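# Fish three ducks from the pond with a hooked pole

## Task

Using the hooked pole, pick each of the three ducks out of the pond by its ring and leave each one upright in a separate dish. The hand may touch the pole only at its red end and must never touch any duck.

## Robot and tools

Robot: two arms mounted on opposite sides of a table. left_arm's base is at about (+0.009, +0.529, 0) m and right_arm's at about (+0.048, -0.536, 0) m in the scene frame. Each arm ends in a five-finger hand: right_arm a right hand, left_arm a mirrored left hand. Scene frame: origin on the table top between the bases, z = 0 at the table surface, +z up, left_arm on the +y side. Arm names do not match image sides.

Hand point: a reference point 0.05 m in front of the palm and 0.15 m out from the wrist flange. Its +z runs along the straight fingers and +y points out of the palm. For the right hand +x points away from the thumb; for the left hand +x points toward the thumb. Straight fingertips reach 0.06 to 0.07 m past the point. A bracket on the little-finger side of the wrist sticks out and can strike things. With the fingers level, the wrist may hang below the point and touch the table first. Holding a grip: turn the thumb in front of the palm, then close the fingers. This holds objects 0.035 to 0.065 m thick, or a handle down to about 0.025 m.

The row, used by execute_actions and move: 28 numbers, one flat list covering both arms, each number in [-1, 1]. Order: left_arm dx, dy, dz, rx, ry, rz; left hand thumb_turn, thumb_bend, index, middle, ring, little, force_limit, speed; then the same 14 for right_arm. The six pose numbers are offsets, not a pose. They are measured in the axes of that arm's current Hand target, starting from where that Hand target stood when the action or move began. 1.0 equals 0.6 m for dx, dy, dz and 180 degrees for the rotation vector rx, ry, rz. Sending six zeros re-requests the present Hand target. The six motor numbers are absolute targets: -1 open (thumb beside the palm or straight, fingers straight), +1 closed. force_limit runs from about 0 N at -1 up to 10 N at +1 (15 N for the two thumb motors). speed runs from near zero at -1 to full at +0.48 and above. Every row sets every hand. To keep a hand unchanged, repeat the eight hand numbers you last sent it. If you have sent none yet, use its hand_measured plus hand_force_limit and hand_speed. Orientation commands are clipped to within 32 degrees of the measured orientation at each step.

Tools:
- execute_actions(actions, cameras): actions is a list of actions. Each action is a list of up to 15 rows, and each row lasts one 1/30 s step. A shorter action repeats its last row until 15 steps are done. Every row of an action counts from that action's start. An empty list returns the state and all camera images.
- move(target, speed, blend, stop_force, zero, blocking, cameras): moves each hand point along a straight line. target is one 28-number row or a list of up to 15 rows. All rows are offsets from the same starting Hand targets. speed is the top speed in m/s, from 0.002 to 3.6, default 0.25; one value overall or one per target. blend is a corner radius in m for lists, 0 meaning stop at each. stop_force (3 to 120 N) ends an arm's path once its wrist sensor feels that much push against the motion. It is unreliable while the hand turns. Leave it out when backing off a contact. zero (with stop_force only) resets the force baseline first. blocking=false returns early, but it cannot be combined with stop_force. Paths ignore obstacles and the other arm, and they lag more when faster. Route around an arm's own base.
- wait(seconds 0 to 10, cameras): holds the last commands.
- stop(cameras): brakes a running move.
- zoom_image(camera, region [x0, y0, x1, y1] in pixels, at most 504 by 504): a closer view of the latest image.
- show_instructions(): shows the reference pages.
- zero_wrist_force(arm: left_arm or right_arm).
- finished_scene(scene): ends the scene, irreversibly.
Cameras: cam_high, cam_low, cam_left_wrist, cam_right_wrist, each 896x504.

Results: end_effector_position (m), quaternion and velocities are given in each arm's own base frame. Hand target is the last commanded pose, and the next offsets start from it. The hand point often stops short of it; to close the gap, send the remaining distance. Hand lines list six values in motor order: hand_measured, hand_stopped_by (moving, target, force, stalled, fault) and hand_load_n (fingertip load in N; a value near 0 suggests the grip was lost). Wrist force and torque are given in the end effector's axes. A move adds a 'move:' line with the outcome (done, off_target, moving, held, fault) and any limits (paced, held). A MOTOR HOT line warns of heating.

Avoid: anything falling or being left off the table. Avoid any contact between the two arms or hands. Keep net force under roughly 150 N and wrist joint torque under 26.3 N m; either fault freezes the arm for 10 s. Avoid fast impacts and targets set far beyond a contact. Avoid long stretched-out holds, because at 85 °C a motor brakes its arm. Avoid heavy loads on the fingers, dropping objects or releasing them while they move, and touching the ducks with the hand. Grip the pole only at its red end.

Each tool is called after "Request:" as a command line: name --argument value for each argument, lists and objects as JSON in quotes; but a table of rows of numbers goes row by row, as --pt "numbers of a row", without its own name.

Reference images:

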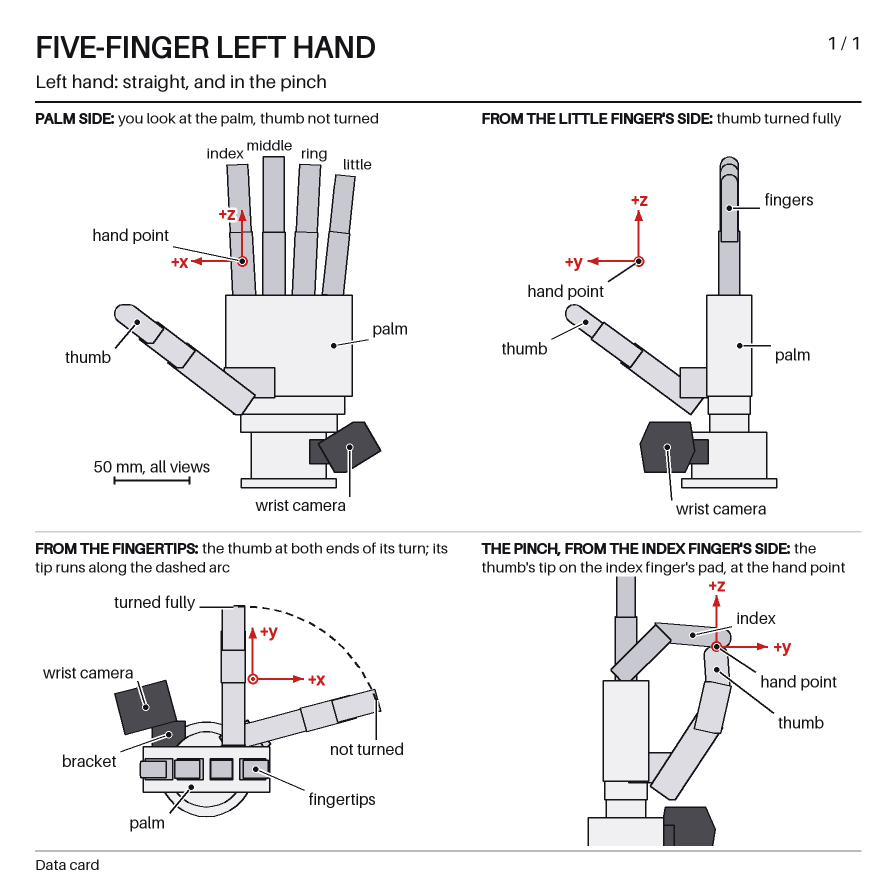

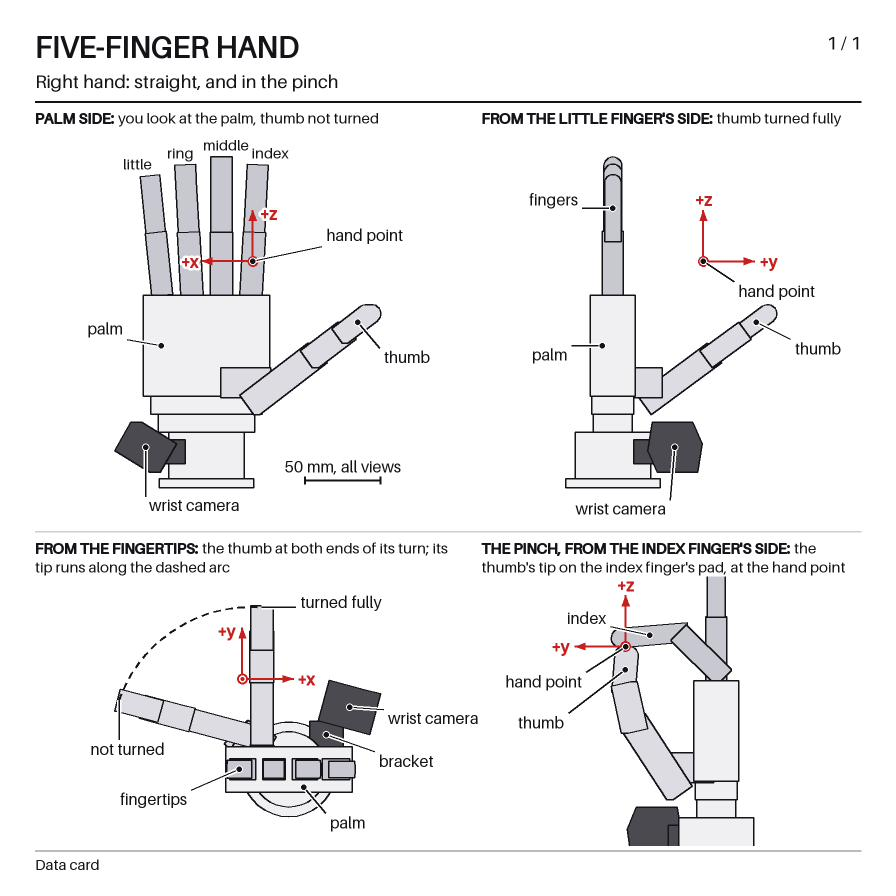

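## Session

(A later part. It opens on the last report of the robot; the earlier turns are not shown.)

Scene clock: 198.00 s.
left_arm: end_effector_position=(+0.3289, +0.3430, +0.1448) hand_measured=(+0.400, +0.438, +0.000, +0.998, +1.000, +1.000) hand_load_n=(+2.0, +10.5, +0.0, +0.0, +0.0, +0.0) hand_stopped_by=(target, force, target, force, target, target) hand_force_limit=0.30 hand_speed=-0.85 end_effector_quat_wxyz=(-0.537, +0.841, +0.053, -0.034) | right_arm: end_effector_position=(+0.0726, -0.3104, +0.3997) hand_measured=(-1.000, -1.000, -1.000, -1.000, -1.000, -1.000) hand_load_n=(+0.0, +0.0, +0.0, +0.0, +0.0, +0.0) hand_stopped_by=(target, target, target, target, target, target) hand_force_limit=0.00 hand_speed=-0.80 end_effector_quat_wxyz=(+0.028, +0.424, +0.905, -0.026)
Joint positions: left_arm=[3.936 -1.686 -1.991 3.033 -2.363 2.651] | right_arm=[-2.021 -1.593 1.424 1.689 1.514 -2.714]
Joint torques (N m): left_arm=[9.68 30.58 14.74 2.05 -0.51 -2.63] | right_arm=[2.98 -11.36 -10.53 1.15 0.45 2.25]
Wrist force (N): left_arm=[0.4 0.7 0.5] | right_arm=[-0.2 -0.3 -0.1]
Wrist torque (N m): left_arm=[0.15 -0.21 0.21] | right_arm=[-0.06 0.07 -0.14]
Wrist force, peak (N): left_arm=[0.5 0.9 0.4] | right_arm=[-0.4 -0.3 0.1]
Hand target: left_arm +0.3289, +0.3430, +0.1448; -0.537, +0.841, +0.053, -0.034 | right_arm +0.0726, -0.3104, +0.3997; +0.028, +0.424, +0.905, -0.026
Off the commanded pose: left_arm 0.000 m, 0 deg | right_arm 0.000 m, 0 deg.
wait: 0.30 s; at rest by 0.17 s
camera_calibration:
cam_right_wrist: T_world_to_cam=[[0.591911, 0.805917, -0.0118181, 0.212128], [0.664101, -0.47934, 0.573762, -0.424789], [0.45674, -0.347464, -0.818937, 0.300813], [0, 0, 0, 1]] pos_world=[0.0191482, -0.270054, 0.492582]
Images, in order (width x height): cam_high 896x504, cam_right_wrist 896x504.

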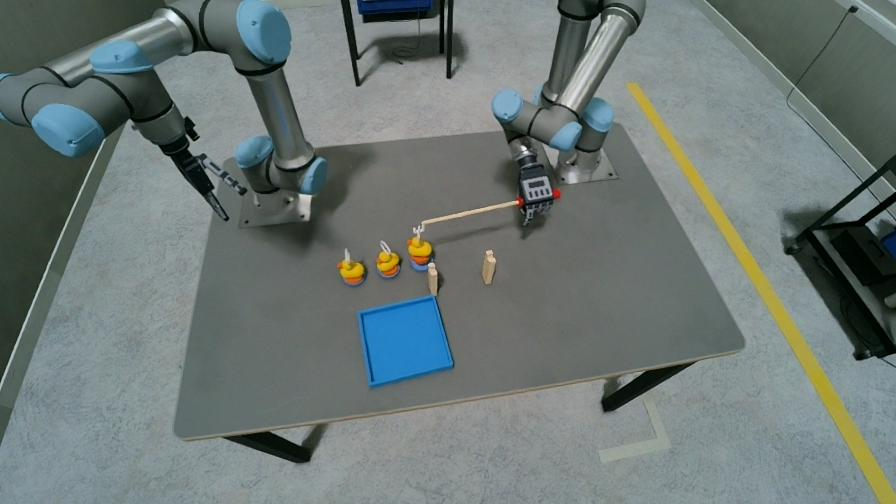

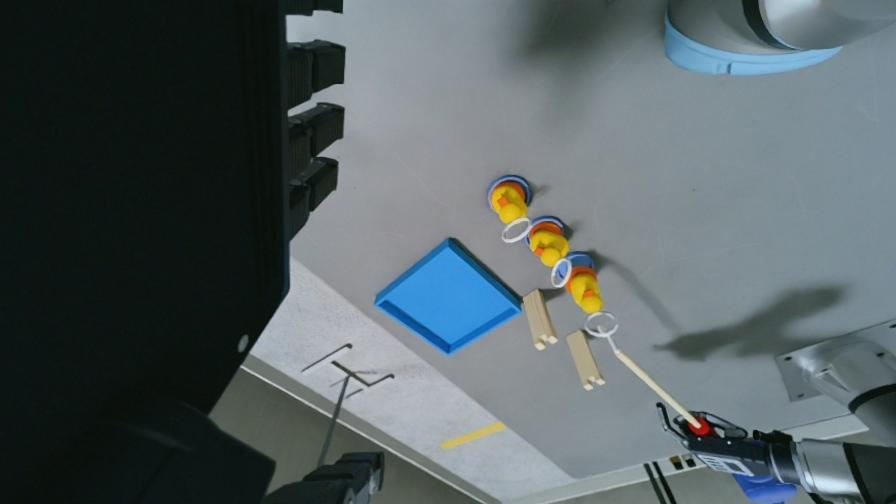

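Request:
move --target '[-0.0008, 0.0376, 0.025, 0, 0, 0, 0.4, 0.95, 0.0, 1, 1, 1, 0.3, -0.85, 0, 0, 0, 0, 0, 0, -1, -1, -1, -1, -1, -1, 0, -0.8]' --speed 0.02

Request:
wait --seconds 1.5 --cameras '["cam_high", "cam_right_wrist"]'

Request:
zoom_image --camera "cam_right_wrist" --region '[490, 180, 650, 340]'

Request:
zoom_image --camera "cam_high" --region '[340, 210, 480, 290]'

Request:
wait --seconds 0.3 --cameras '["cam_high", "cam_right_wrist"]'

Request:
zoom_image --camera "cam_right_wrist" --region '[490, 180, 650, 340]'

Request:
zoom_image --camera "cam_high" --region '[340, 210, 480, 290]'

Scene clock: 201.13 s.
left_arm: end_effector_position=(+0.3278, +0.3470, +0.1178) hand_measured=(+0.400, +0.438, +0.000, +0.998, +1.000, +1.000) hand_load_n=(+2.0, +10.5, +0.0, +0.0, +0.0, +0.0) hand_stopped_by=(target, force, target, force, target, target) hand_force_limit=0.30 hand_speed=-0.85 end_effector_quat_wxyz=(-0.537, +0.841, +0.053, -0.034) | right_arm: end_effector_position=(+0.0726, -0.3104, +0.3997) hand_measured=(-1.000, -1.000, -1.000, -1.000, -1.000, -1.000) hand_load_n=(+0.0, +0.5, +0.0, +0.0, +0.0, +0.0) hand_stopped_by=(target, target, target, target, target, target) hand_force_limit=0.00 hand_speed=-0.80 end_effector_quat_wxyz=(+0.028, +0.424, +0.905, -0.026)
Joint positions: left_arm=[3.946 -1.724 -2.028 3.114 -2.355 2.66] | right_arm=[-2.021 -1.593 1.424 1.689 1.514 -2.714]
Joint torques (N m): left_arm=[2.73 31.81 21.22 -2.55 0.36 2.16] | right_arm=[2.81 -11.2 -10.48 1.16 0.4 2.28]
Wrist force (N): left_arm=[0.5 0.7 0.7] | right_arm=[-0.1 -0.2 0.1]
Wrist torque (N m): left_arm=[0.14 -0.22 0.17] | right_arm=[-0.05 0.05 -0.13]
Wrist force, peak (N): left_arm=[0.3 1.1 0.8] | right_arm=[-0.5 -0.4 0.0]
Hand target: left_arm +0.3279, +0.3470, +0.1180; -0.537, +0.841, +0.053, -0.034 | right_arm +0.0726, -0.3104, +0.3997; +0.028, +0.424, +0.905, -0.026
Off the commanded pose: left_arm 0.000 m, 0 deg | right_arm 0.000 m, 0 deg.
move: done

Scene clock: 202.63 s.
left_arm: end_effector_position=(+0.3279, +0.3470, +0.1180) hand_measured=(+0.400, +0.438, +0.000, +0.998, +1.000, +1.000) hand_load_n=(+2.0, +10.5, +0.0, +0.0, +0.5, +0.0) hand_stopped_by=(target, force, target, force, target, target) hand_force_limit=0.30 hand_speed=-0.85 end_effector_quat_wxyz=(-0.537, +0.841, +0.053, -0.034) | right_arm: end_effector_position=(+0.0726, -0.3104, +0.3997) hand_measured=(-1.000, -1.000, -1.000, -1.000, -1.000, -1.000) hand_load_n=(+0.0, +0.0, +0.0, +0.0, +0.0, +0.0) hand_stopped_by=(target, target, target, target, target, target) hand_force_limit=0.00 hand_speed=-0.80 end_effector_quat_wxyz=(+0.028, +0.424, +0.905, -0.026)
Joint positions: left_arm=[3.946 -1.723 -2.027 3.113 -2.355 2.66] | right_arm=[-2.021 -1.593 1.424 1.689 1.514 -2.714]
Joint torques (N m): left_arm=[-8.52 30.85 22.63 -2.34 -1.53 -2.59] | right_arm=[3.02 -10.93 -10.62 1.17 0.41 2.11]
Wrist force (N): left_arm=[0.4 0.7 0.3] | right_arm=[-0.3 -0.1 -0.1]
Wrist torque (N m): left_arm=[0.19 -0.22 0.17] | right_arm=[-0.04 0.08 -0.14]
Wrist force, peak (N): left_arm=[0.4 1.2 0.6] | right_arm=[-0.5 -0.1 -0.3]
Hand target: left_arm +0.3279, +0.3470, +0.1180; -0.537, +0.841, +0.053, -0.034 | right_arm +0.0726, -0.3104, +0.3997; +0.028, +0.424, +0.905, -0.026
Off the commanded pose: left_arm 0.000 m, 0 deg | right_arm 0.000 m, 0 deg.
wait: 1.50 s; at rest by 0.17 s
camera_calibration:
cam_right_wrist: T_world_to_cam=[[0.591911, 0.805917, -0.0118181, 0.212128], [0.664101, -0.47934, 0.573762, -0.424789], [0.45674, -0.347464, -0.818937, 0.300813], [0, 0, 0, 1]] pos_world=[0.0191482, -0.270054, 0.492582]
Images, in order (width x height): cam_high 896x504, cam_right_wrist 896x504.

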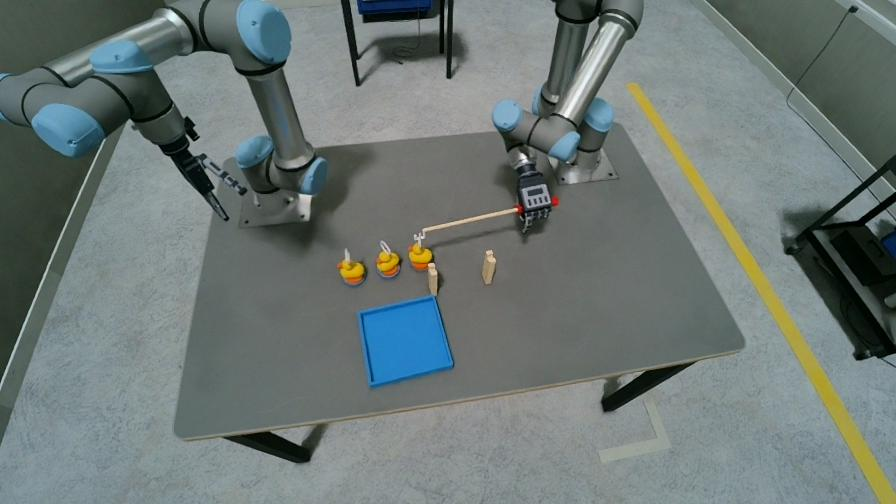

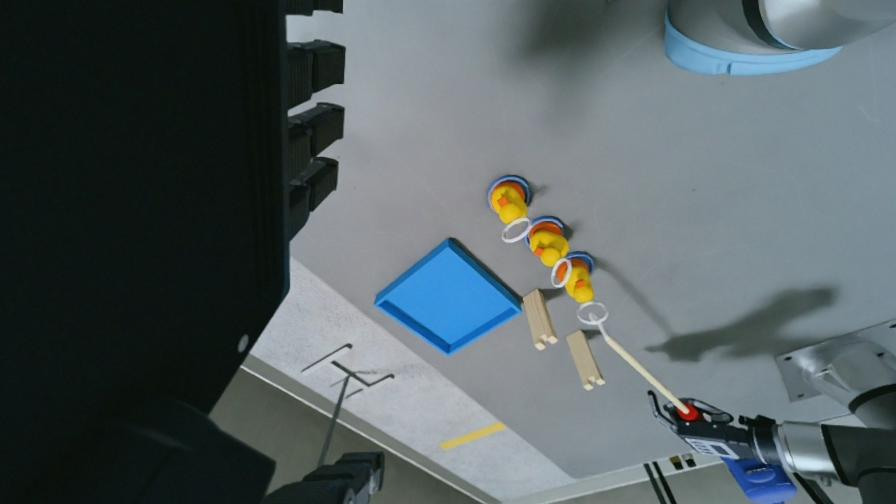

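Scaled by 3.150.

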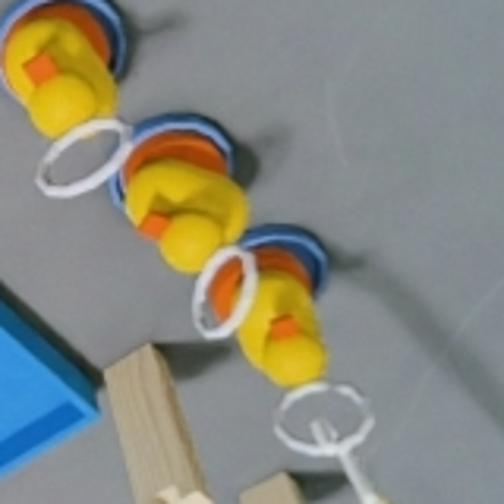

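Scaled by 3.600.

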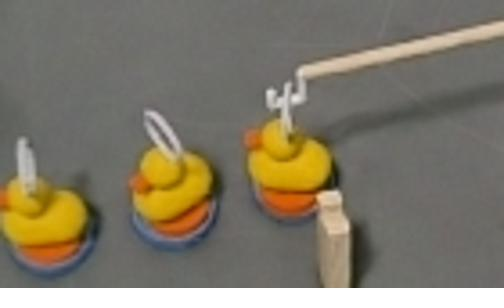

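Scene clock: 202.93 s.
left_arm: end_effector_position=(+0.3279, +0.3470, +0.1180) hand_measured=(+0.400, +0.438, +0.000, +0.998, +1.000, +1.000) hand_load_n=(+2.0, +10.5, +0.0, +0.0, +0.0, +0.0) hand_stopped_by=(target, force, target, force, target, target) hand_force_limit=0.30 hand_speed=-0.85 end_effector_quat_wxyz=(-0.537, +0.841, +0.053, -0.034) | right_arm: end_effector_position=(+0.0726, -0.3104, +0.3997) hand_measured=(-1.000, -1.000, -1.000, -1.000, -1.000, -1.000) hand_load_n=(+0.0, +0.0, +0.0, +0.0, +0.0, +0.0) hand_stopped_by=(target, target, target, target, target, target) hand_force_limit=0.00 hand_speed=-0.80 end_effector_quat_wxyz=(+0.028, +0.424, +0.905, -0.026)
Joint positions: left_arm=[3.946 -1.723 -2.027 3.113 -2.355 2.66] | right_arm=[-2.021 -1.593 1.424 1.689 1.514 -2.714]
Joint torques (N m): left_arm=[-8.32 31.47 23.14 -2.36 -1.66 -2.69] | right_arm=[2.89 -11.18 -10.49 1.17 0.41 2.19]
Wrist force (N): left_arm=[0.3 0.6 0.3] | right_arm=[-0.1 -0.2 0.0]
Wrist torque (N m): left_arm=[0.17 -0.21 0.17] | right_arm=[-0.07 0.05 -0.13]
Wrist force, peak (N): left_arm=[0.3 0.9 0.7] | right_arm=[-0.3 -0.3 -0.2]
Hand target: left_arm +0.3279, +0.3470, +0.1180; -0.537, +0.841, +0.053, -0.034 | right_arm +0.0726, -0.3104, +0.3997; +0.028, +0.424, +0.905, -0.026
Off the commanded pose: left_arm 0.000 m, 0 deg | right_arm 0.000 m, 0 deg.
wait: 0.30 s; at rest by 0.17 s
camera_calibration:
cam_right_wrist: T_world_to_cam=[[0.591911, 0.805917, -0.0118181, 0.212128], [0.664101, -0.47934, 0.573762, -0.424789], [0.45674, -0.347464, -0.818937, 0.300813], [0, 0, 0, 1]] pos_world=[0.0191482, -0.270054, 0.492582]
Images, in order (width x height): cam_high 896x504, cam_right_wrist 896x504.

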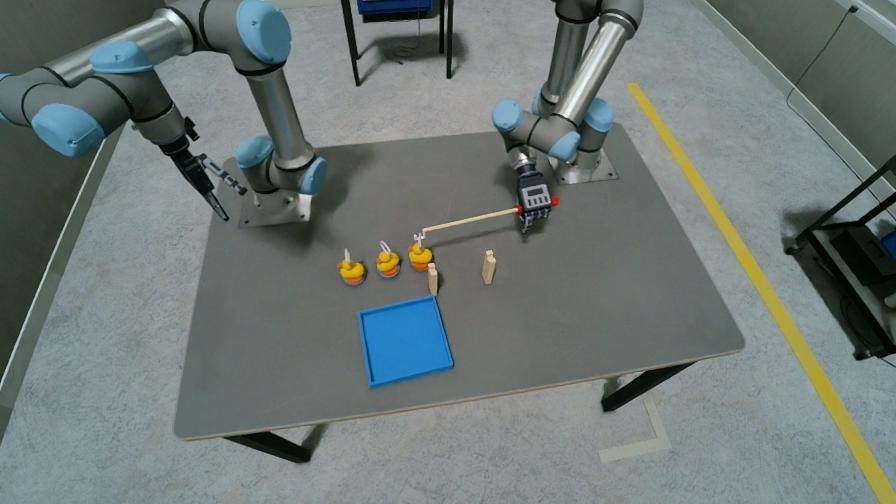

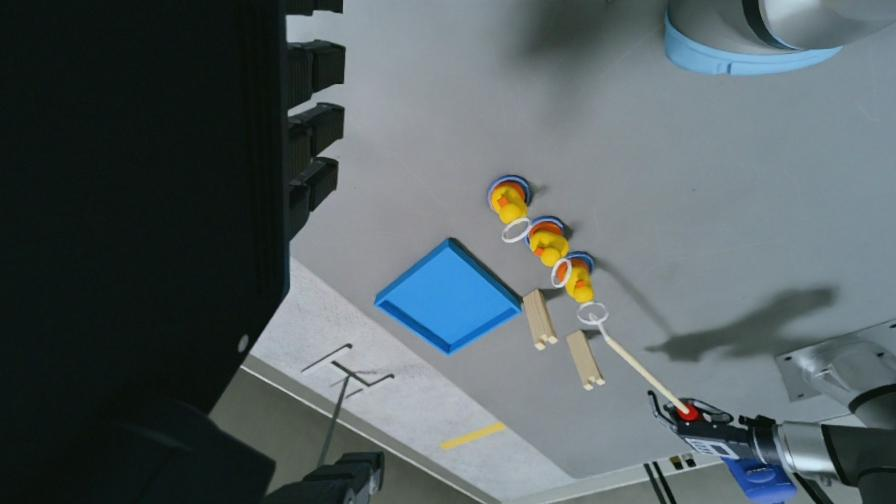

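Scaled by 3.150.

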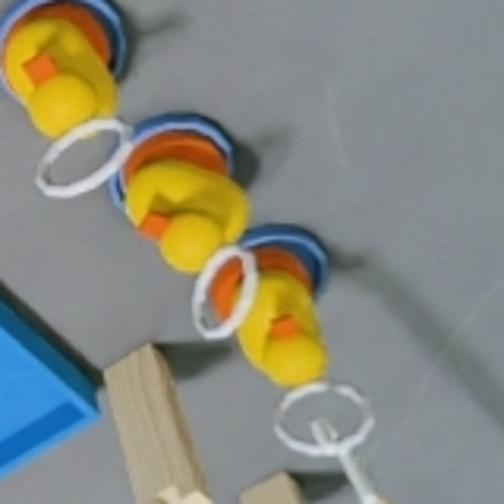

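Scaled by 3.600.

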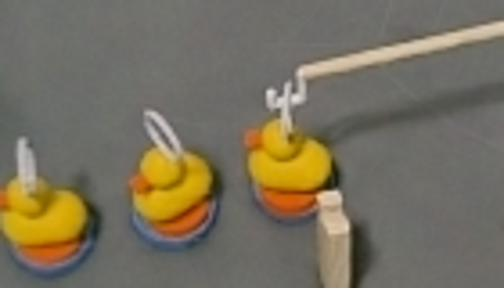

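Request:
zoom_image --camera "cam_high" --region '[370, 230, 440, 280]'

Request:
zoom_image --camera "cam_right_wrist" --region '[520, 210, 620, 300]'

Scaled by 7.200.

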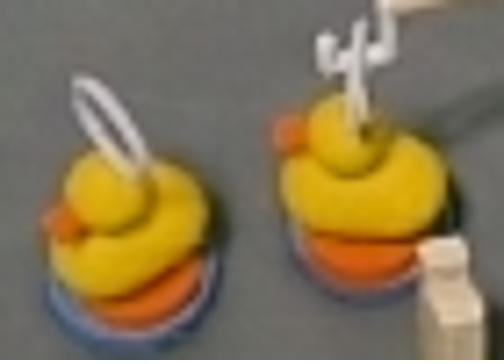

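Scaled by 5.040.

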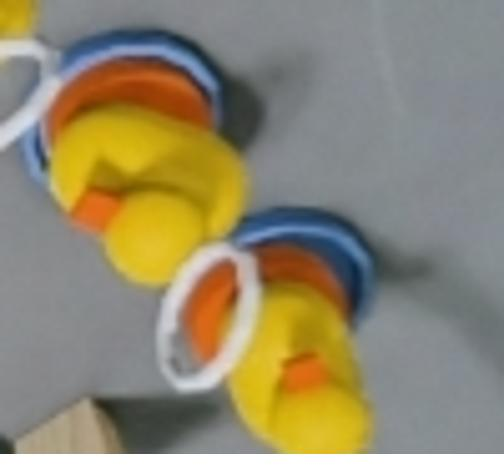

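Request:
move --target '[-0.0027, -0.0027, -0.0101, 0, 0, 0, 0.4, 0.95, 0.0, 1, 1, 1, 0.3, -0.85, 0, 0, 0, 0, 0, 0, -1, -1, -1, -1, -1, -1, 0, -0.8]' --speed 0.01

Request:
wait --seconds 1 --cameras '["cam_high", "cam_right_wrist"]'

Request:
zoom_image --camera "cam_high" --region '[370, 230, 440, 280]'

Request:
zoom_image --camera "cam_right_wrist" --region '[520, 210, 620, 300]'

Request:
wait --seconds 0.3 --cameras '["cam_high", "cam_right_wrist"]'

Request:
zoom_image --camera "cam_high" --region '[370, 230, 440, 280]'

Request:
zoom_image --camera "cam_right_wrist" --region '[520, 210, 620, 300]'

Scene clock: 206.40 s.
left_arm: end_effector_position=(+0.3268, +0.3419, +0.1221) hand_measured=(+0.400, +0.438, +0.000, +0.998, +1.000, +1.000) hand_load_n=(+2.0, +10.5, +0.0, +0.0, +0.0, +0.0) hand_stopped_by=(target, force, target, force, target, target) hand_force_limit=0.30 hand_speed=-0.85 end_effector_quat_wxyz=(-0.537, +0.841, +0.053, -0.034) | right_arm: end_effector_position=(+0.0726, -0.3104, +0.3997) hand_measured=(-1.000, -1.000, -1.000, -1.000, -1.000, -1.000) hand_load_n=(+0.0, +0.0, +0.0, +0.0, +0.0, +0.0) hand_stopped_by=(target, target, target, target, target, target) hand_force_limit=0.00 hand_speed=-0.80 end_effector_quat_wxyz=(+0.028, +0.424, +0.905, -0.026)
Joint positions: left_arm=[3.938 -1.712 -2.03 3.099 -2.362 2.653] | right_arm=[-2.021 -1.593 1.424 1.689 1.514 -2.714]
Joint torques (N m): left_arm=[-0.38 17.22 11.65 -0.27 -1.2 -1.74] | right_arm=[2.7 -11.29 -10.85 1 0.32 2.16]
Wrist force (N): left_arm=[0.4 0.8 0.7] | right_arm=[-0.2 -0.1 -0.2]
Wrist torque (N m): left_arm=[0.17 -0.21 0.35] | right_arm=[-0.03 0.07 -0.13]
Wrist force, peak (N): left_arm=[0.5 1.0 0.8] | right_arm=[-0.5 -0.2 -0.2]
Hand target: left_arm +0.3269, +0.3420, +0.1220; -0.537, +0.841, +0.053, -0.034 | right_arm +0.0726, -0.3104, +0.3997; +0.028, +0.424, +0.905, -0.026
Off the commanded pose: left_arm 0.000 m, 0 deg | right_arm 0.000 m, 0 deg.
move: done

Scene clock: 207.40 s.
left_arm: end_effector_position=(+0.3269, +0.3420, +0.1220) hand_measured=(+0.400, +0.438, +0.000, +0.998, +1.000, +1.000) hand_load_n=(+2.0, +10.5, +0.0, +0.0, +0.0, +0.5) hand_stopped_by=(target, force, target, force, target, target) hand_force_limit=0.30 hand_speed=-0.85 end_effector_quat_wxyz=(-0.537, +0.841, +0.053, -0.034) | right_arm: end_effector_position=(+0.0726, -0.3104, +0.3997) hand_measured=(-1.000, -1.000, -1.000, -1.000, -1.000, -1.000) hand_load_n=(+0.0, +0.0, +0.0, +0.0, +0.0, +0.0) hand_stopped_by=(target, target, target, target, target, target) hand_force_limit=0.00 hand_speed=-0.80 end_effector_quat_wxyz=(+0.028, +0.424, +0.905, -0.026)
Joint positions: left_arm=[3.938 -1.712 -2.03 3.099 -2.361 2.653] | right_arm=[-2.021 -1.593 1.424 1.689 1.514 -2.714]
Joint torques (N m): left_arm=[8.06 12.14 18.25 2.12 0.87 2.73] | right_arm=[2.24 -11.66 -10.91 1.08 0.34 2.21]
Wrist force (N): left_arm=[0.3 0.7 0.6] | right_arm=[-0.3 -0.1 -0.1]
Wrist torque (N m): left_arm=[0.15 -0.21 0.33] | right_arm=[-0.04 0.09 -0.14]
Wrist force, peak (N): left_arm=[0.4 0.9 0.7] | right_arm=[-0.5 -0.3 0.0]
Hand target: left_arm +0.3269, +0.3420, +0.1220; -0.537, +0.841, +0.053, -0.034 | right_arm +0.0726, -0.3104, +0.3997; +0.028, +0.424, +0.905, -0.026
Off the commanded pose: left_arm 0.000 m, 0 deg | right_arm 0.000 m, 0 deg.
wait: 1.00 s; at rest by 0.17 s
camera_calibration:
cam_right_wrist: T_world_to_cam=[[0.591911, 0.805917, -0.0118181, 0.212128], [0.664101, -0.47934, 0.573762, -0.424789], [0.45674, -0.347464, -0.818937, 0.300813], [0, 0, 0, 1]] pos_world=[0.0191482, -0.270054, 0.492582]
Images, in order (width x height): cam_high 896x504, cam_right_wrist 896x504.

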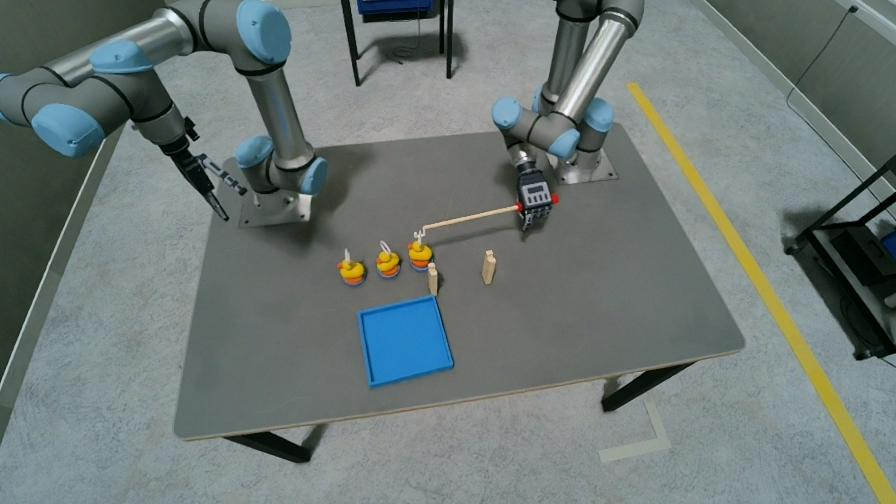

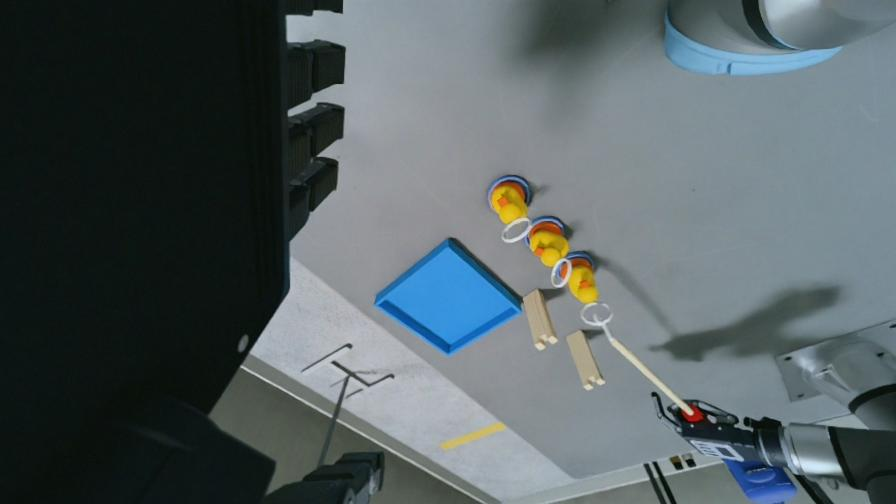

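Scaled by 7.200.

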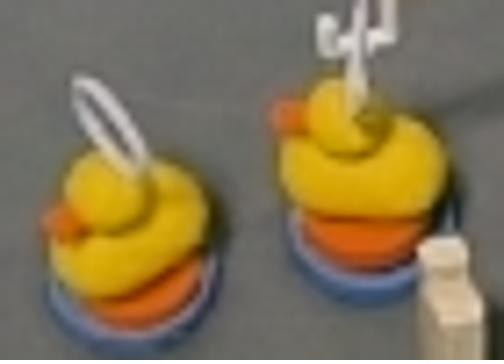

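Scaled by 5.040.

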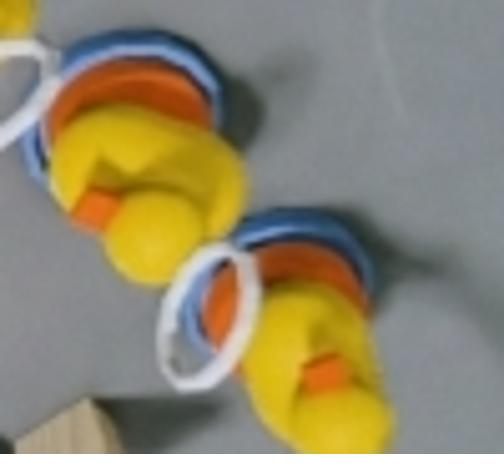

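Scene clock: 207.70 s.
left_arm: end_effector_position=(+0.3269, +0.3420, +0.1220) hand_measured=(+0.400, +0.438, +0.000, +0.998, +1.000, +1.000) hand_load_n=(+2.0, +10.5, +0.0, +0.0, +0.0, +0.0) hand_stopped_by=(target, force, target, force, target, target) hand_force_limit=0.30 hand_speed=-0.85 end_effector_quat_wxyz=(-0.537, +0.841, +0.053, -0.034) | right_arm: end_effector_position=(+0.0726, -0.3104, +0.3997) hand_measured=(-1.000, -1.000, -1.000, -1.000, -1.000, -1.000) hand_load_n=(+0.0, +0.0, +0.0, +0.0, +0.0, +0.0) hand_stopped_by=(target, target, target, target, target, target) hand_force_limit=0.00 hand_speed=-0.80 end_effector_quat_wxyz=(+0.028, +0.424, +0.905, -0.026)
Joint positions: left_arm=[3.938 -1.712 -2.029 3.099 -2.361 2.653] | right_arm=[-2.021 -1.593 1.424 1.689 1.514 -2.714]
Joint torques (N m): left_arm=[8.43 11.69 19.3 2.13 0.8 2.75] | right_arm=[2.45 -11.16 -10.56 1.04 0.35 2.27]
Wrist force (N): left_arm=[0.3 0.8 0.6] | right_arm=[-0.1 -0.2 -0.1]
Wrist torque (N m): left_arm=[0.17 -0.21 0.33] | right_arm=[-0.05 0.06 -0.13]
Wrist force, peak (N): left_arm=[0.3 0.9 0.6] | right_arm=[-0.4 -0.2 0.0]
Hand target: left_arm +0.3269, +0.3420, +0.1220; -0.537, +0.841, +0.053, -0.034 | right_arm +0.0726, -0.3104, +0.3997; +0.028, +0.424, +0.905, -0.026
Off the commanded pose: left_arm 0.000 m, 0 deg | right_arm 0.000 m, 0 deg.
wait: 0.30 s; at rest by 0.17 s
camera_calibration:
cam_right_wrist: T_world_to_cam=[[0.591911, 0.805917, -0.0118181, 0.212128], [0.664101, -0.47934, 0.573762, -0.424789], [0.45674, -0.347464, -0.818937, 0.300813], [0, 0, 0, 1]] pos_world=[0.0191482, -0.270054, 0.492582]
Images, in order (width x height): cam_high 896x504, cam_right_wrist 896x504.

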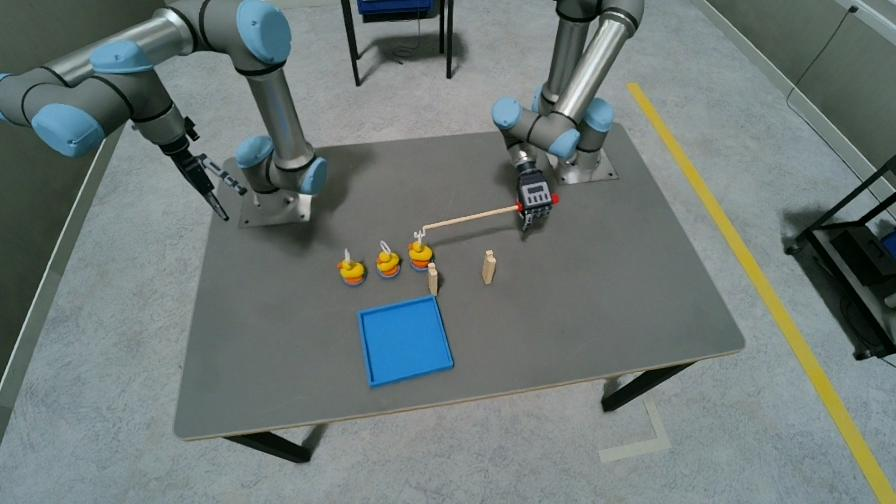

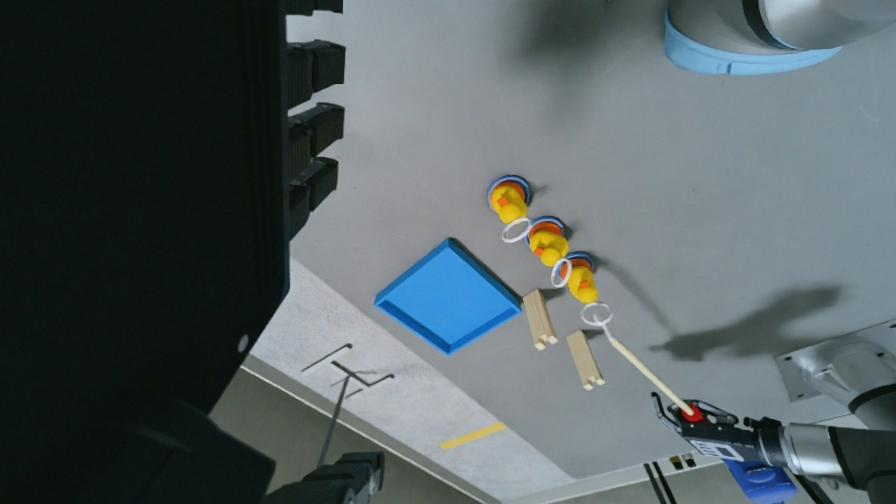

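Scaled by 7.200.

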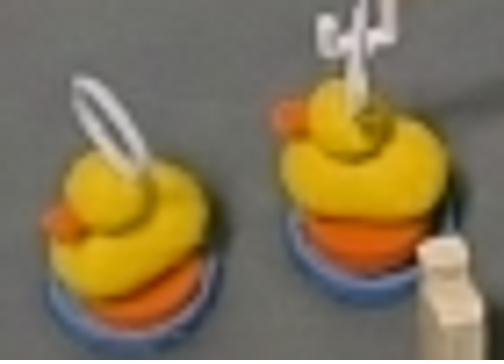

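Scaled by 5.040.

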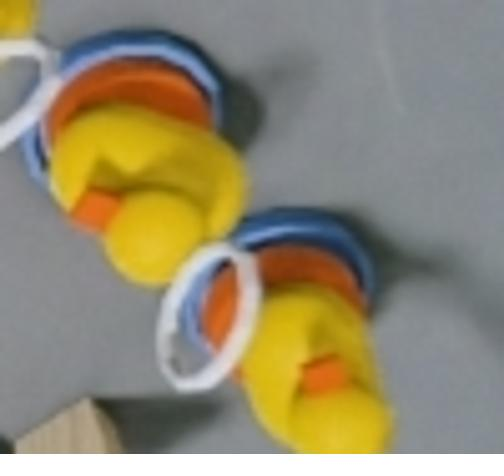

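Request:
move --target '[-0.0002, 0.0209, 0.0079, 0, 0, 0, 0.4, 0.95, 0.0, 1, 1, 1, 0.3, -0.85, 0, 0, 0, 0, 0, 0, -1, -1, -1, -1, -1, -1, 0, -0.8]' --speed 0.012 --cameras '["cam_high", "cam_right_wrist"]'

Request:
zoom_image --camera "cam_high" --region '[370, 230, 440, 280]'

Request:
zoom_image --camera "cam_right_wrist" --region '[520, 210, 620, 300]'

Scene clock: 209.57 s.
left_arm: end_effector_position=(+0.3269, +0.3410, +0.1085) hand_measured=(+0.400, +0.438, +0.000, +0.998, +1.000, +1.000) hand_load_n=(+2.5, +10.0, +0.0, +0.0, +0.0, +0.0) hand_stopped_by=(target, force, target, force, target, target) hand_force_limit=0.30 hand_speed=-0.85 end_effector_quat_wxyz=(-0.537, +0.841, +0.053, -0.034) | right_arm: end_effector_position=(+0.0726, -0.3104, +0.3997) hand_measured=(-1.000, -1.000, -1.000, -1.000, -1.000, -1.000) hand_load_n=(+0.0, +0.0, +0.0, +0.0, +0.0, +0.0) hand_stopped_by=(target, target, target, target, target, target) hand_force_limit=0.00 hand_speed=-0.80 end_effector_quat_wxyz=(+0.028, +0.424, +0.905, -0.026)
Joint positions: left_arm=[3.936 -1.732 -2.048 3.136 -2.363 2.651] | right_arm=[-2.021 -1.593 1.424 1.689 1.514 -2.714]
Joint torques (N m): left_arm=[-8.59 28.21 17.76 -2.1 -1.9 -2.14] | right_arm=[2.71 -10.89 -10.83 1.05 0.39 2.22]
Wrist force (N): left_arm=[0.3 -0.1 0.3] | right_arm=[-0.3 -0.2 0.0]
Wrist torque (N m): left_arm=[0.11 -0.13 0.20] | right_arm=[-0.06 0.08 -0.14]
Wrist force, peak (N): left_arm=[0.3 0.8 0.8] | right_arm=[-0.4 -0.2 -0.1]
Hand target: left_arm +0.3269, +0.3410, +0.1086; -0.537, +0.841, +0.053, -0.034 | right_arm +0.0726, -0.3104, +0.3997; +0.028, +0.424, +0.905, -0.026
Off the commanded pose: left_arm 0.000 m, 0 deg | right_arm 0.000 m, 0 deg.
move: done
camera_calibration:
cam_right_wrist: T_world_to_cam=[[0.591911, 0.805917, -0.0118181, 0.212128], [0.664101, -0.47934, 0.573762, -0.424789], [0.45674, -0.347464, -0.818937, 0.300813], [0, 0, 0, 1]] pos_world=[0.0191482, -0.270054, 0.492582]
Images, in order (width x height): cam_high 896x504, cam_right_wrist 896x504.

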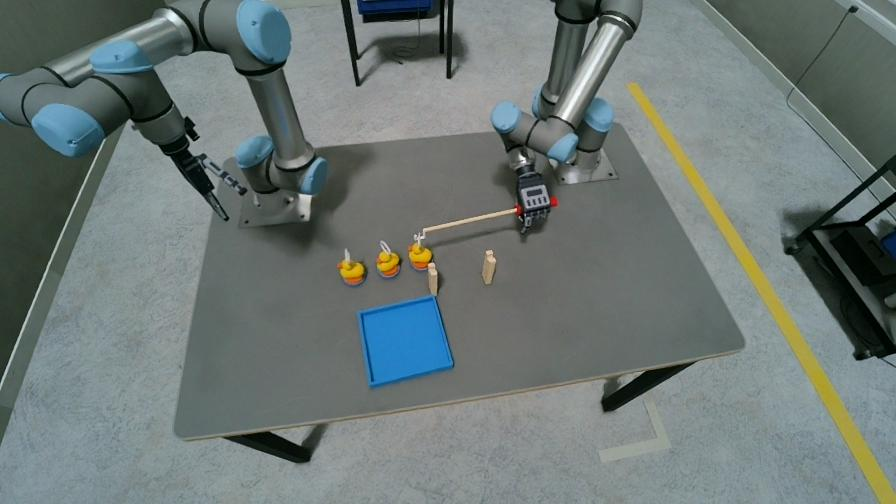

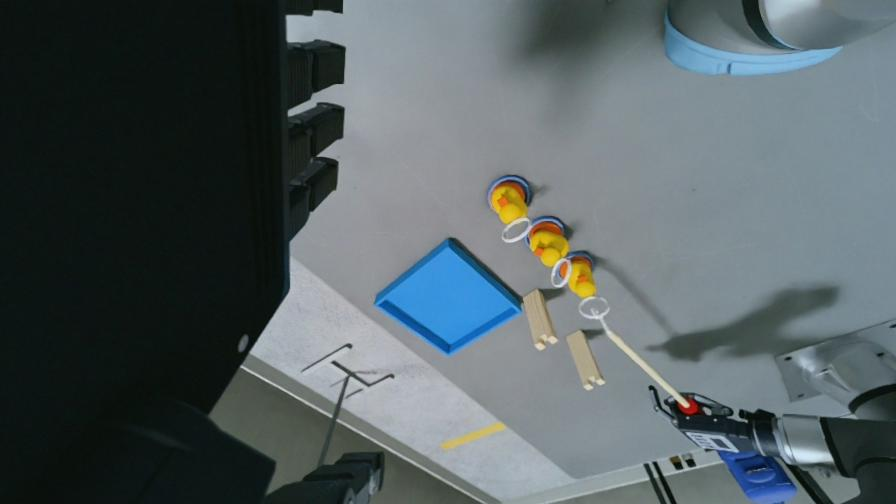

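Scaled by 7.200.

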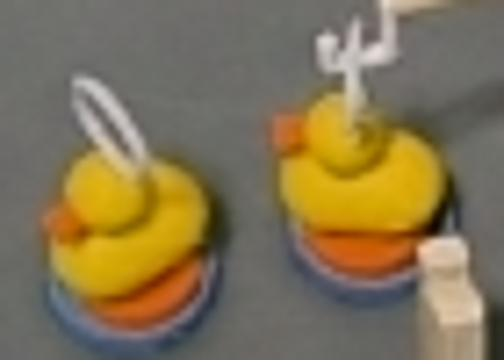

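Scaled by 5.040.

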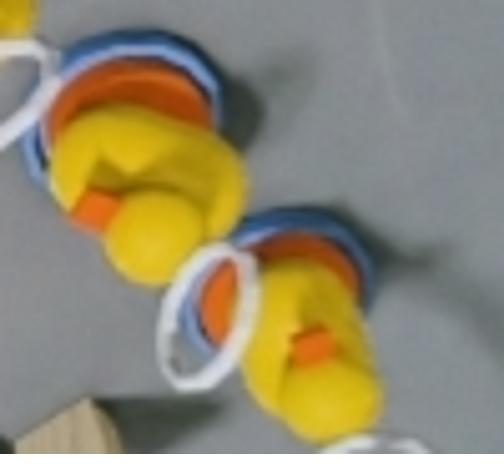

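Request:
move --target '[0, 0.0287, 0.0133, 0, 0, 0, 0.4, 0.95, 0.0, 1, 1, 1, 0.3, -0.85, 0, 0, 0, 0, 0, 0, -1, -1, -1, -1, -1, -1, 0, -0.8]' --speed 0.02 --cameras '["cam_high", "cam_right_wrist"]'

Request:
zoom_image --camera "cam_high" --region '[370, 230, 440, 280]'

Request:
zoom_image --camera "cam_right_wrist" --region '[540, 240, 640, 330]'

Scene clock: 211.07 s.
left_arm: end_effector_position=(+0.3268, +0.3410, +0.0895) hand_measured=(+0.400, +0.438, +0.000, +0.998, +1.000, +1.000) hand_load_n=(+2.0, +10.0, +0.0, +0.0, +0.0, +0.0) hand_stopped_by=(target, force, target, force, target, target) hand_force_limit=0.30 hand_speed=-0.85 end_effector_quat_wxyz=(-0.537, +0.841, +0.053, -0.034) end_effector_velocity=(-0.001, +0.000, +0.001) end_effector_angular_velocity=(-0.002, +0.002, +0.001) | right_arm: end_effector_position=(+0.0726, -0.3104, +0.3997) hand_measured=(-1.000, -1.000, -1.000, -1.000, -1.000, -1.000) hand_load_n=(+0.0, +0.0, +0.0, +0.0, +0.0, +0.0) hand_stopped_by=(target, target, target, target, target, target) hand_force_limit=0.00 hand_speed=-0.80 end_effector_quat_wxyz=(+0.028, +0.424, +0.905, -0.026)
Joint positions: left_arm=[3.936 -1.763 -2.071 3.19 -2.363 2.651] | right_arm=[-2.021 -1.593 1.424 1.689 1.514 -2.714]
Joint velocities: left_arm=[0 0.002 0.001 -0.006 -0.001 0] | right_arm=[within noise]
Joint torques (N m): left_arm=[-8.37 30.51 18.79 -2.72 -1.68 -2.29] | right_arm=[2.64 -11.44 -10.61 1.05 0.35 2.26]
Wrist force (N): left_arm=[0.5 0.3 0.2] | right_arm=[-0.5 -0.2 0.0]
Wrist torque (N m): left_arm=[0.16 -0.15 0.21] | right_arm=[-0.05 0.11 -0.15]
Wrist force, peak (N): left_arm=[0.6 0.0 0.2] | right_arm=[-0.5 -0.2 0.0]
Hand target: left_arm +0.3268, +0.3410, +0.0897; -0.537, +0.841, +0.053, -0.034 | right_arm +0.0726, -0.3104, +0.3997; +0.028, +0.424, +0.905, -0.026
Off the commanded pose: left_arm 0.000 m, 0 deg | right_arm 0.000 m, 0 deg.
move: done
camera_calibration:
cam_right_wrist: T_world_to_cam=[[0.591911, 0.805917, -0.0118181, 0.212128], [0.664101, -0.47934, 0.573762, -0.424789], [0.45674, -0.347464, -0.818937, 0.300813], [0, 0, 0, 1]] pos_world=[0.0191482, -0.270054, 0.492582]
Images, in order (width x height): cam_high 896x504, cam_right_wrist 896x504.

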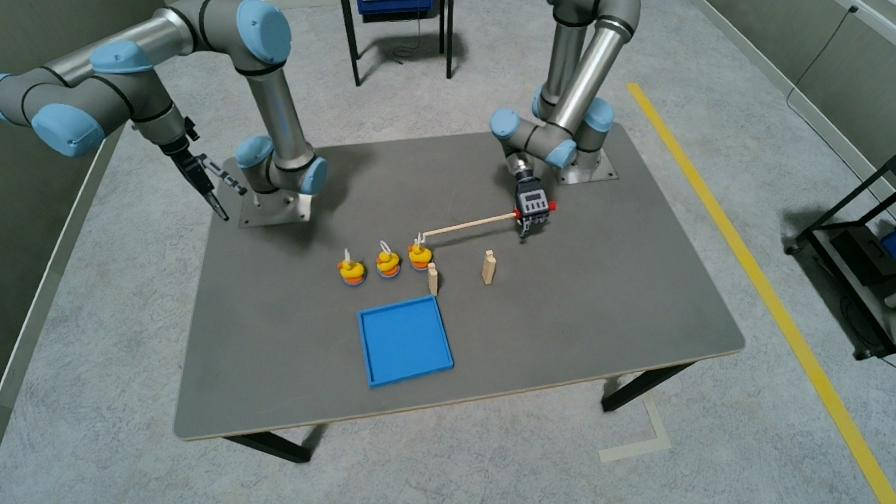

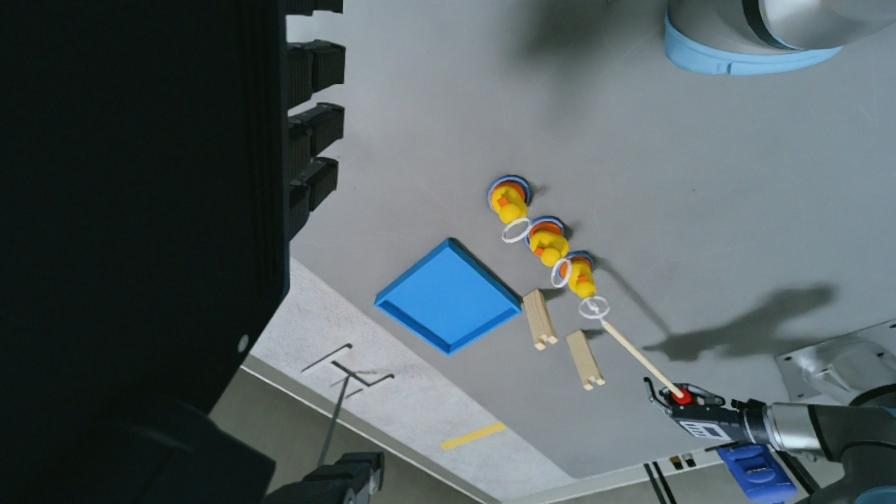

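Scaled by 7.200.

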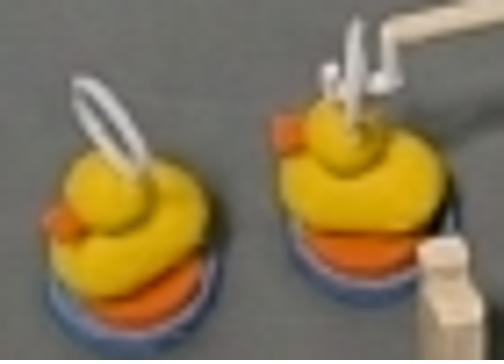

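Scaled by 5.040.

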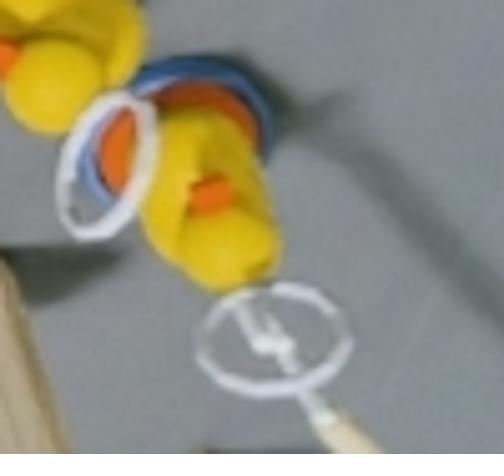

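Request:
move --pt "-0.0067 0.0045 0.0022 0 0 0 0.4 0.95 0.0 1 1 1 0.3 -0.85 0 0 0 0 0 0 -1 -1 -1 -1 -1 -1 0 -0.8" --pt "-0.0823 0.0048 0.0017 0 0 0 0.4 0.95 0.0 1 1 1 0.3 -0.85 0 0 0 0 0 0 -1 -1 -1 -1 -1 -1 0 -0.8" --speed 0.03 --blend '[0.002, 0]' --cameras '["cam_high", "cam_right_wrist"]'

Request:
zoom_image --camera "cam_high" --region '[320, 220, 460, 300]'

Request:
zoom_image --camera "cam_right_wrist" --region '[480, 160, 640, 340]'

Scene clock: 213.77 s.
left_arm: end_effector_position=(+0.2779, +0.3346, +0.0867) hand_measured=(+0.400, +0.438, +0.000, +0.998, +1.000, +1.000) hand_load_n=(+2.0, +10.0, +0.0, +0.0, +0.0, +0.0) hand_stopped_by=(target, force, target, force, target, target) hand_force_limit=0.30 hand_speed=-0.85 end_effector_quat_wxyz=(-0.537, +0.841, +0.053, -0.034) end_effector_velocity=(+0.001, +0.000, +0.000) end_effector_angular_velocity=(+0.000, -0.002, +0.002) | right_arm: end_effector_position=(+0.0726, -0.3104, +0.3997) hand_measured=(-1.000, -1.000, -1.000, -1.000, -1.000, -1.000) hand_load_n=(+0.0, +0.0, +0.0, +0.0, +0.0, +0.0) hand_stopped_by=(target, target, target, target, target, target) hand_force_limit=0.00 hand_speed=-0.80 end_effector_quat_wxyz=(+0.028, +0.424, +0.905, -0.026)
Joint positions: left_arm=[4.045 -1.641 -2.214 3.27 -2.274 2.738] | right_arm=[-2.021 -1.593 1.424 1.689 1.514 -2.714]
Joint velocities: left_arm=[-0.003 -0.003 0.003 -0.003 -0.004 -0.005] | right_arm=[within noise]
Joint torques (N m): left_arm=[-10.76 7.24 20.93 -1.92 -1.88 -2.55] | right_arm=[2.26 -10.96 -10.82 0.98 0.24 2.24]
Wrist force (N): left_arm=[0.3 0.1 0.1] | right_arm=[-0.3 -0.1 0.1]
Wrist torque (N m): left_arm=[0.12 -0.08 0.00] | right_arm=[-0.05 0.07 -0.14]
Wrist force, peak (N): left_arm=[0.8 0.0 0.1] | right_arm=[-0.3 -0.4 -0.3]
Hand target: left_arm +0.2779, +0.3345, +0.0866; -0.537, +0.841, +0.053, -0.034 | right_arm +0.0726, -0.3104, +0.3997; +0.028, +0.424, +0.905, -0.026
Off the commanded pose: left_arm 0.000 m, 0 deg | right_arm 0.000 m, 0 deg.
move: done
camera_calibration:
cam_right_wrist: T_world_to_cam=[[0.591911, 0.805917, -0.0118181, 0.212128], [0.664101, -0.47934, 0.573762, -0.424789], [0.45674, -0.347464, -0.818937, 0.300813], [0, 0, 0, 1]] pos_world=[0.0191482, -0.270054, 0.492582]
Images, in order (width x height): cam_high 896x504, cam_right_wrist 896x504.

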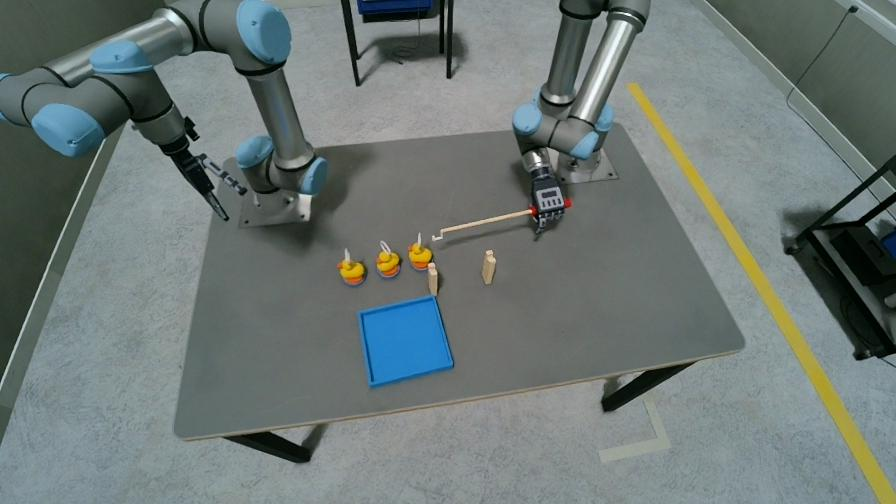

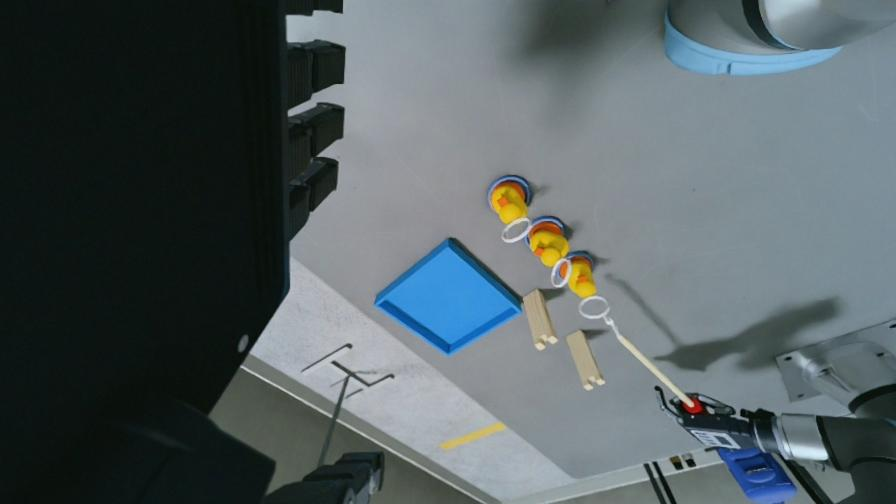

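Scaled by 3.600.

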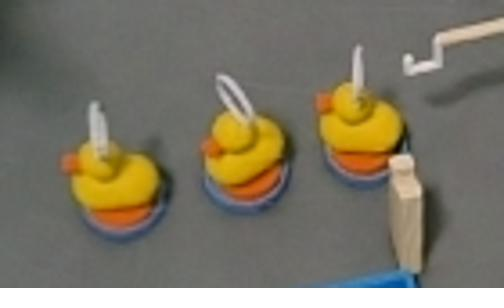

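Scaled by 2.800.

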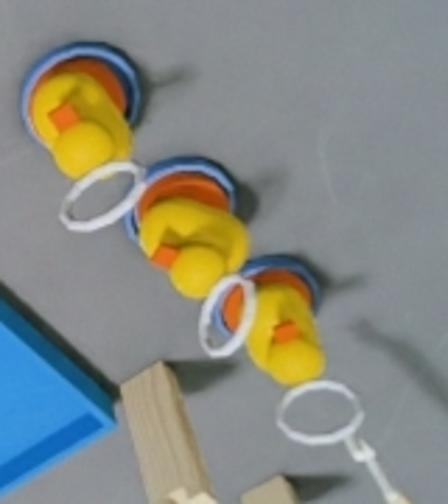

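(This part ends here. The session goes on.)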